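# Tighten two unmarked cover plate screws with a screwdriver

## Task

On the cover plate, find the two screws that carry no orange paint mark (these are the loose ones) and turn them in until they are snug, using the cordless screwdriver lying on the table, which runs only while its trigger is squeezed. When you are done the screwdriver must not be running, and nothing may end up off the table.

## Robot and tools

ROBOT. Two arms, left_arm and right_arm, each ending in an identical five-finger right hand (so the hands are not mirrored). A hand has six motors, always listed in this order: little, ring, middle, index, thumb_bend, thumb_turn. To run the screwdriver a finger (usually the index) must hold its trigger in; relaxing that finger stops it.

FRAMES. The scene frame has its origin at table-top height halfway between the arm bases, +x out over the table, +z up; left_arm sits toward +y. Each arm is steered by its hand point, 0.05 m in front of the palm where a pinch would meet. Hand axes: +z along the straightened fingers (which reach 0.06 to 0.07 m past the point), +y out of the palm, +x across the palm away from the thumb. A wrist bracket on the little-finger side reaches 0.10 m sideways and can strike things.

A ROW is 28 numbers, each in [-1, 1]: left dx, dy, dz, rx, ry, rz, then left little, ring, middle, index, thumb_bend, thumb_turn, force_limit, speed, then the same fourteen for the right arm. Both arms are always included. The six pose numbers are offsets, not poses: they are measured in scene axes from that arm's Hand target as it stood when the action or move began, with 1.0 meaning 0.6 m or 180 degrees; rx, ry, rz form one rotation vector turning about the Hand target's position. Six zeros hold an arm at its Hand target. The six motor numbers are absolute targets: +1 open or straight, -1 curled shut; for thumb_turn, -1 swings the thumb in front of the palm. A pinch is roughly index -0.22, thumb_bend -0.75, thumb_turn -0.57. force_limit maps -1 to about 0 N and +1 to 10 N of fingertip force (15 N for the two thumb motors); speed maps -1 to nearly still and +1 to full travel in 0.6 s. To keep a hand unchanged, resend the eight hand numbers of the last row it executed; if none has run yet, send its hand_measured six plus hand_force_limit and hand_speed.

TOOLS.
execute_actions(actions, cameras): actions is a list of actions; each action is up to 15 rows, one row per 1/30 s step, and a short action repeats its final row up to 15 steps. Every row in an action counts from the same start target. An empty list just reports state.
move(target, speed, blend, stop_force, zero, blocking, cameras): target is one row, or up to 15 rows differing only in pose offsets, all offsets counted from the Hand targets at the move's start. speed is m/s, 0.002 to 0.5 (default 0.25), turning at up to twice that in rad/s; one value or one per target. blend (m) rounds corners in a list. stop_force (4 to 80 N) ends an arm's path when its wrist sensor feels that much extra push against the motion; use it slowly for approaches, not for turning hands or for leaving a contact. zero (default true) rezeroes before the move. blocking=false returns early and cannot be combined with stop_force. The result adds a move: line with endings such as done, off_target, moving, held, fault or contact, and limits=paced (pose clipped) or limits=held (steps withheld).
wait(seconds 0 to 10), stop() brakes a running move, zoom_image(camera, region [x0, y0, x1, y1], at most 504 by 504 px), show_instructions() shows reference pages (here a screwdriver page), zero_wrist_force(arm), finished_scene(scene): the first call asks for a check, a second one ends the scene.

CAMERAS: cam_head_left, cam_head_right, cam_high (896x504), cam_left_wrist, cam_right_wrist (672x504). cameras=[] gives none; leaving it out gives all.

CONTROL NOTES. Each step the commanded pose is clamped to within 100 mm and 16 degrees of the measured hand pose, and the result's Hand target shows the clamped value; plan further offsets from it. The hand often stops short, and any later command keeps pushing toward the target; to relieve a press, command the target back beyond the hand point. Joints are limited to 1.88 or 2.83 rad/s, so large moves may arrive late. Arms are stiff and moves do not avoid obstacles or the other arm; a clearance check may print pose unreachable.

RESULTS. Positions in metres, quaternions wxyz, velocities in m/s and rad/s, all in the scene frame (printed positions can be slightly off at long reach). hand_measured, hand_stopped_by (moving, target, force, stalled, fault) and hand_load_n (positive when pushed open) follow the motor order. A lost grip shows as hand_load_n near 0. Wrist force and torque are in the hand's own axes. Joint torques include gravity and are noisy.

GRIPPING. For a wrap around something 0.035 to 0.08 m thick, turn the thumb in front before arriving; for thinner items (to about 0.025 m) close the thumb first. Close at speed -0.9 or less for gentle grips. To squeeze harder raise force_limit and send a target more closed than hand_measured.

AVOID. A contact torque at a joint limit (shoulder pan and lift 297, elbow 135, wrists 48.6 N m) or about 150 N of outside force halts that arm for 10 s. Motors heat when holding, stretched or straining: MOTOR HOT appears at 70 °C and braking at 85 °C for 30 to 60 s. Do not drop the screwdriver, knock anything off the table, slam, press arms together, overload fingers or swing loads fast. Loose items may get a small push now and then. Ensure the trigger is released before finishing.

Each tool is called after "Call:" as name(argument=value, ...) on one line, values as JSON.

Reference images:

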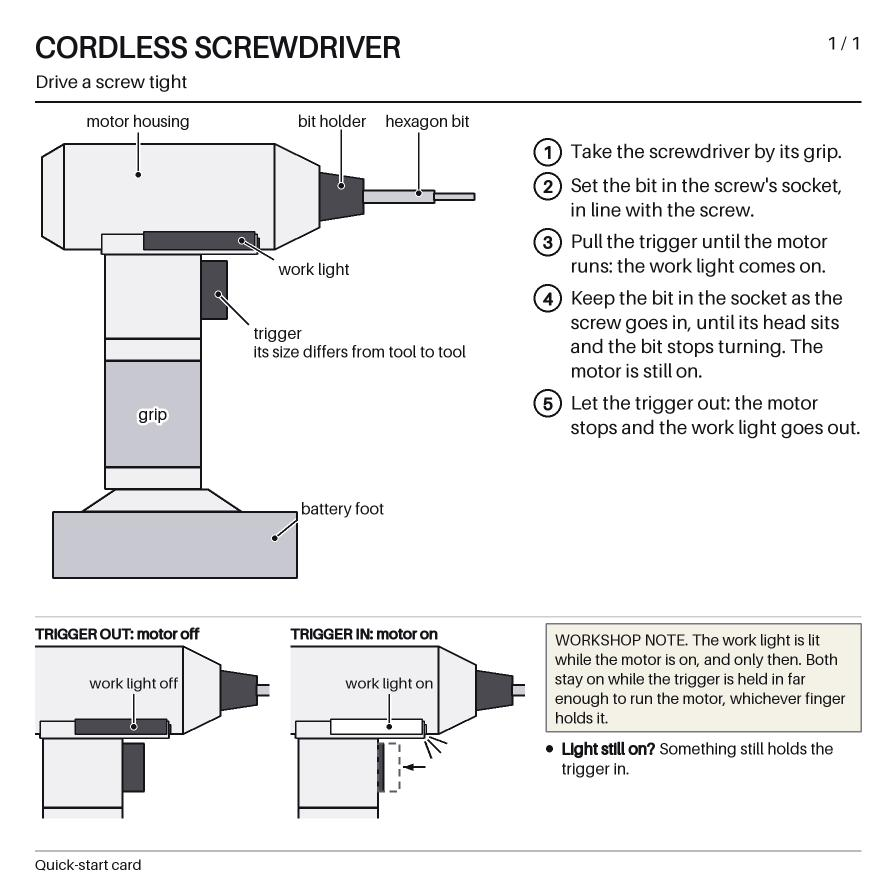

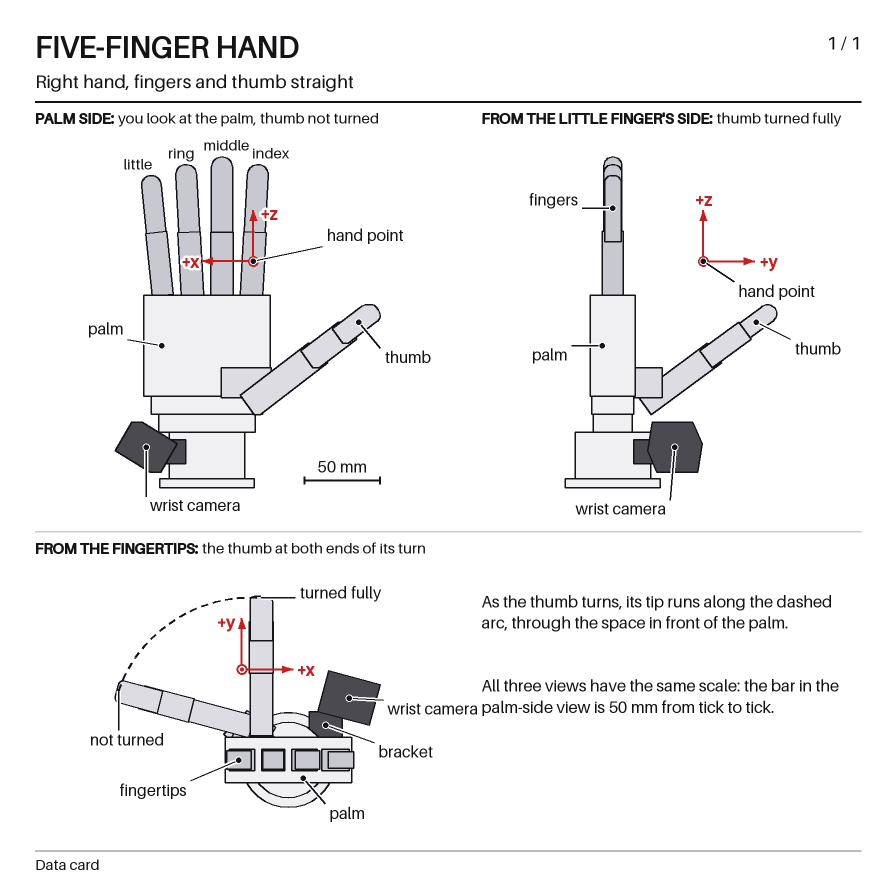

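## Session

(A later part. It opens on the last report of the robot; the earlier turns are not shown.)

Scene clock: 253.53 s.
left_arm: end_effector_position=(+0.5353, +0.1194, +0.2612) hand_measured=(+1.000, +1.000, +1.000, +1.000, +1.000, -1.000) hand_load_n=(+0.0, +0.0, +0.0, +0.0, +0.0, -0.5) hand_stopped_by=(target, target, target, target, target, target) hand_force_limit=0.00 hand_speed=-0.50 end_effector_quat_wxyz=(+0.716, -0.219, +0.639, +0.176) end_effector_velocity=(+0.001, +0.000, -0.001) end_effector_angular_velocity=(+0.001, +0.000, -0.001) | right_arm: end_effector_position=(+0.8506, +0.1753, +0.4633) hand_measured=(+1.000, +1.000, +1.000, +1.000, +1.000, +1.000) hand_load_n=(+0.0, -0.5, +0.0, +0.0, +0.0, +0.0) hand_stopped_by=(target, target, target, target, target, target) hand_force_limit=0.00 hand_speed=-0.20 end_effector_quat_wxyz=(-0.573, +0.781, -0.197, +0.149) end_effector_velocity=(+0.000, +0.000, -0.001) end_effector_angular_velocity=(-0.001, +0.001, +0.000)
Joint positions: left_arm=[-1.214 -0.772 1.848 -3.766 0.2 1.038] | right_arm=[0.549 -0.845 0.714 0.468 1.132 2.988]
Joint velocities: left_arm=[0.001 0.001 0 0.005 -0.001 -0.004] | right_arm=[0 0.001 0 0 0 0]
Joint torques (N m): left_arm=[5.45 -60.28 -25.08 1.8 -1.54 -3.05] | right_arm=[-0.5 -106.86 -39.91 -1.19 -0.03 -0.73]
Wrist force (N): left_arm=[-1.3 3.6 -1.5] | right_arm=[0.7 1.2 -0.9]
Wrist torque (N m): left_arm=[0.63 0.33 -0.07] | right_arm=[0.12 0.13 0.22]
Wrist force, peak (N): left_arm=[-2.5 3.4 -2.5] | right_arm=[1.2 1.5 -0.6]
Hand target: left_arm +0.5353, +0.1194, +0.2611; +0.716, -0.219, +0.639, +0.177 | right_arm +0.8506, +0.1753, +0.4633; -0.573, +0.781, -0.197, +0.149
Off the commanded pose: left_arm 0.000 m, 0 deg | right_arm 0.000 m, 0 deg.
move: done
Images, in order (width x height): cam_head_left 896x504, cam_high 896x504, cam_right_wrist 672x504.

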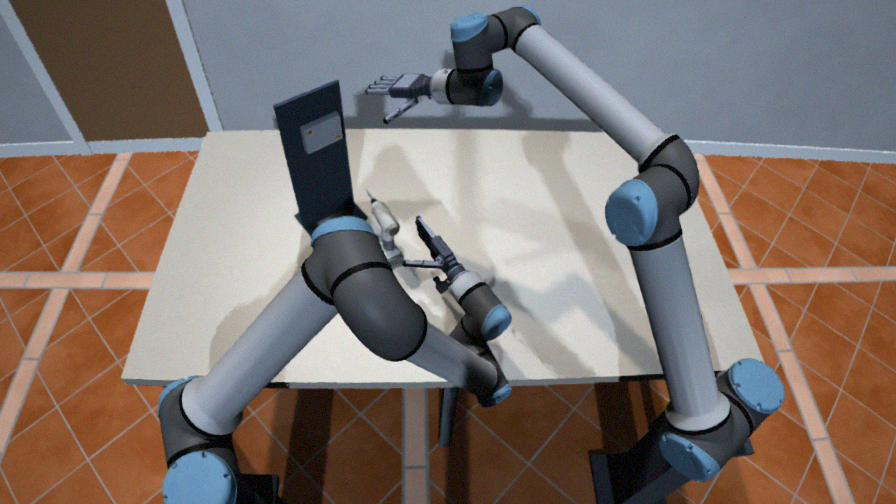

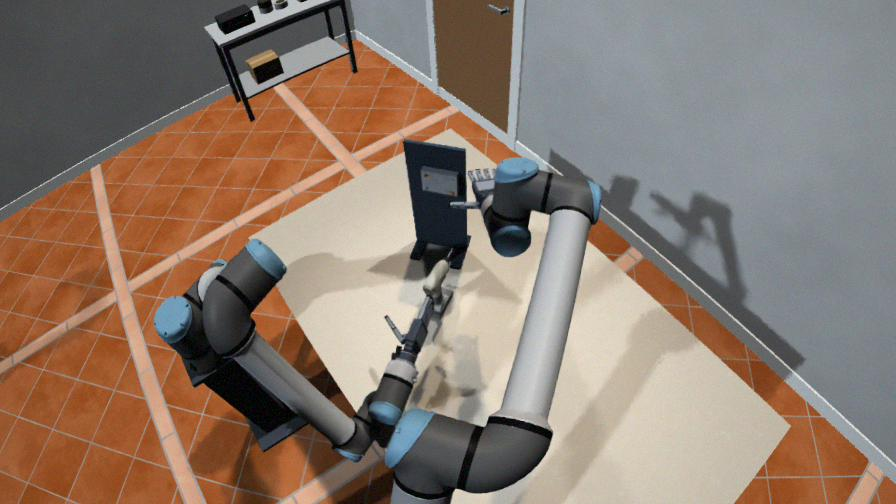

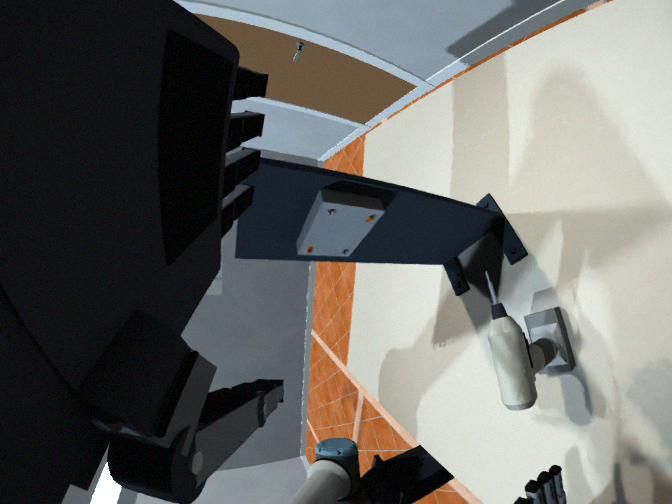

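Call:
move(target=[0,0,0,0,0,0,1,1,1,1,1,-1,0,-0.5,0.3167,0.0333,-0.2783,0,0,0.1389,1,1,1,1,1,1,0,-0.2], speed=0.2, cameras=["cam_right_wrist"])

Scene clock: 255.50 s.
left_arm: end_effector_position=(+0.5353, +0.1194, +0.2611) hand_measured=(+1.000, +1.000, +1.000, +1.000, +1.000, -1.000) hand_load_n=(+0.0, +0.0, +0.0, +0.0, +0.0, +0.0) hand_stopped_by=(target, target, target, target, target, target) hand_force_limit=0.00 hand_speed=-0.50 end_effector_quat_wxyz=(+0.716, -0.219, +0.639, +0.177) end_effector_velocity=(-0.001, -0.001, +0.000) end_effector_angular_velocity=(-0.001, +0.000, -0.001) | right_arm: end_effector_position=(+1.0395, +0.1946, +0.2962) hand_measured=(+1.000, +1.000, +1.000, +1.000, +1.000, +1.000) hand_load_n=(+0.0, +0.0, +0.0, +0.0, +0.0, -0.5) hand_stopped_by=(target, target, target, target, target, target) hand_force_limit=0.00 hand_speed=-0.20 end_effector_quat_wxyz=(-0.658, +0.746, -0.057, +0.087) end_effector_velocity=(+0.000, +0.000, +0.001) end_effector_angular_velocity=(+0.000, -0.002, +0.000)
Joint positions: left_arm=[-1.214 -0.772 1.849 -3.765 0.2 1.038] | right_arm=[0.41 -0.297 0.037 0.45 0.687 2.939]
Joint velocities: left_arm=[-0.001 0 0 0 0 0] | right_arm=[0 -0.001 0 0 0 -0.001]
Joint torques (N m): left_arm=[9.41 -61.33 -11.51 1.59 -0.59 -3.5] | right_arm=[13.68 -125.49 -45.64 -0.15 -0.72 -0.79]
Wrist force (N): left_arm=[-1.7 3.5 -1.7] | right_arm=[0.4 0.8 -0.8]
Wrist torque (N m): left_arm=[0.63 0.41 -0.11] | right_arm=[0.06 0.24 0.22]
Wrist force, peak (N): left_arm=[-1.6 3.8 -1.4] | right_arm=[1.9 3.1 -0.7]
Hand target: left_arm +0.5353, +0.1194, +0.2611; +0.716, -0.219, +0.639, +0.177 | right_arm +1.0409, +0.1958, +0.2966; -0.592, +0.805, -0.023, +0.021
Off the commanded pose: left_arm 0.000 m, 0 deg | right_arm 0.001 m, 13 deg.
elbow stopped short (right arm): the move would have taken joint 3 (elbow) straighter than the controller allows.
move: off_target (right_arm)
Images, in order (width x height): cam_right_wrist 672x504.

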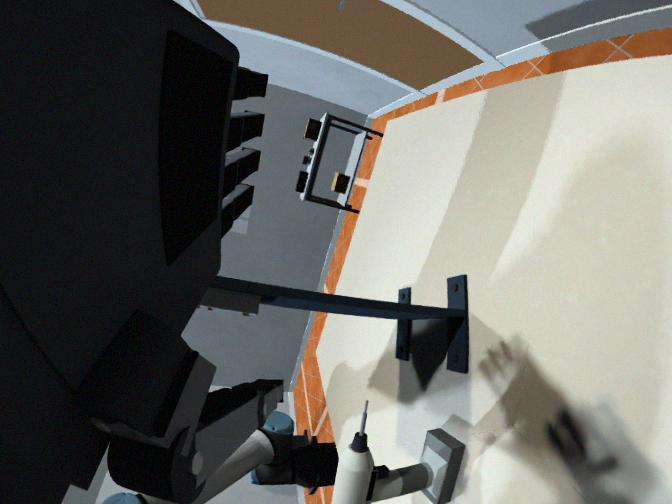

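Call:
zoom_image(camera="cam_right_wrist", region=[190, 270, 280, 330])

Scaled by 5.600 from the camera's 672x504 image, which has a finer 960x720 frame.

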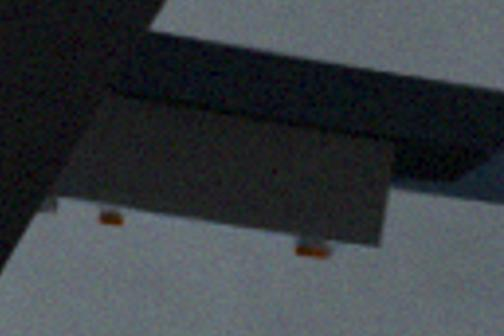

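Call:
finished_scene(scene=1)

The scene is finished: the task was done.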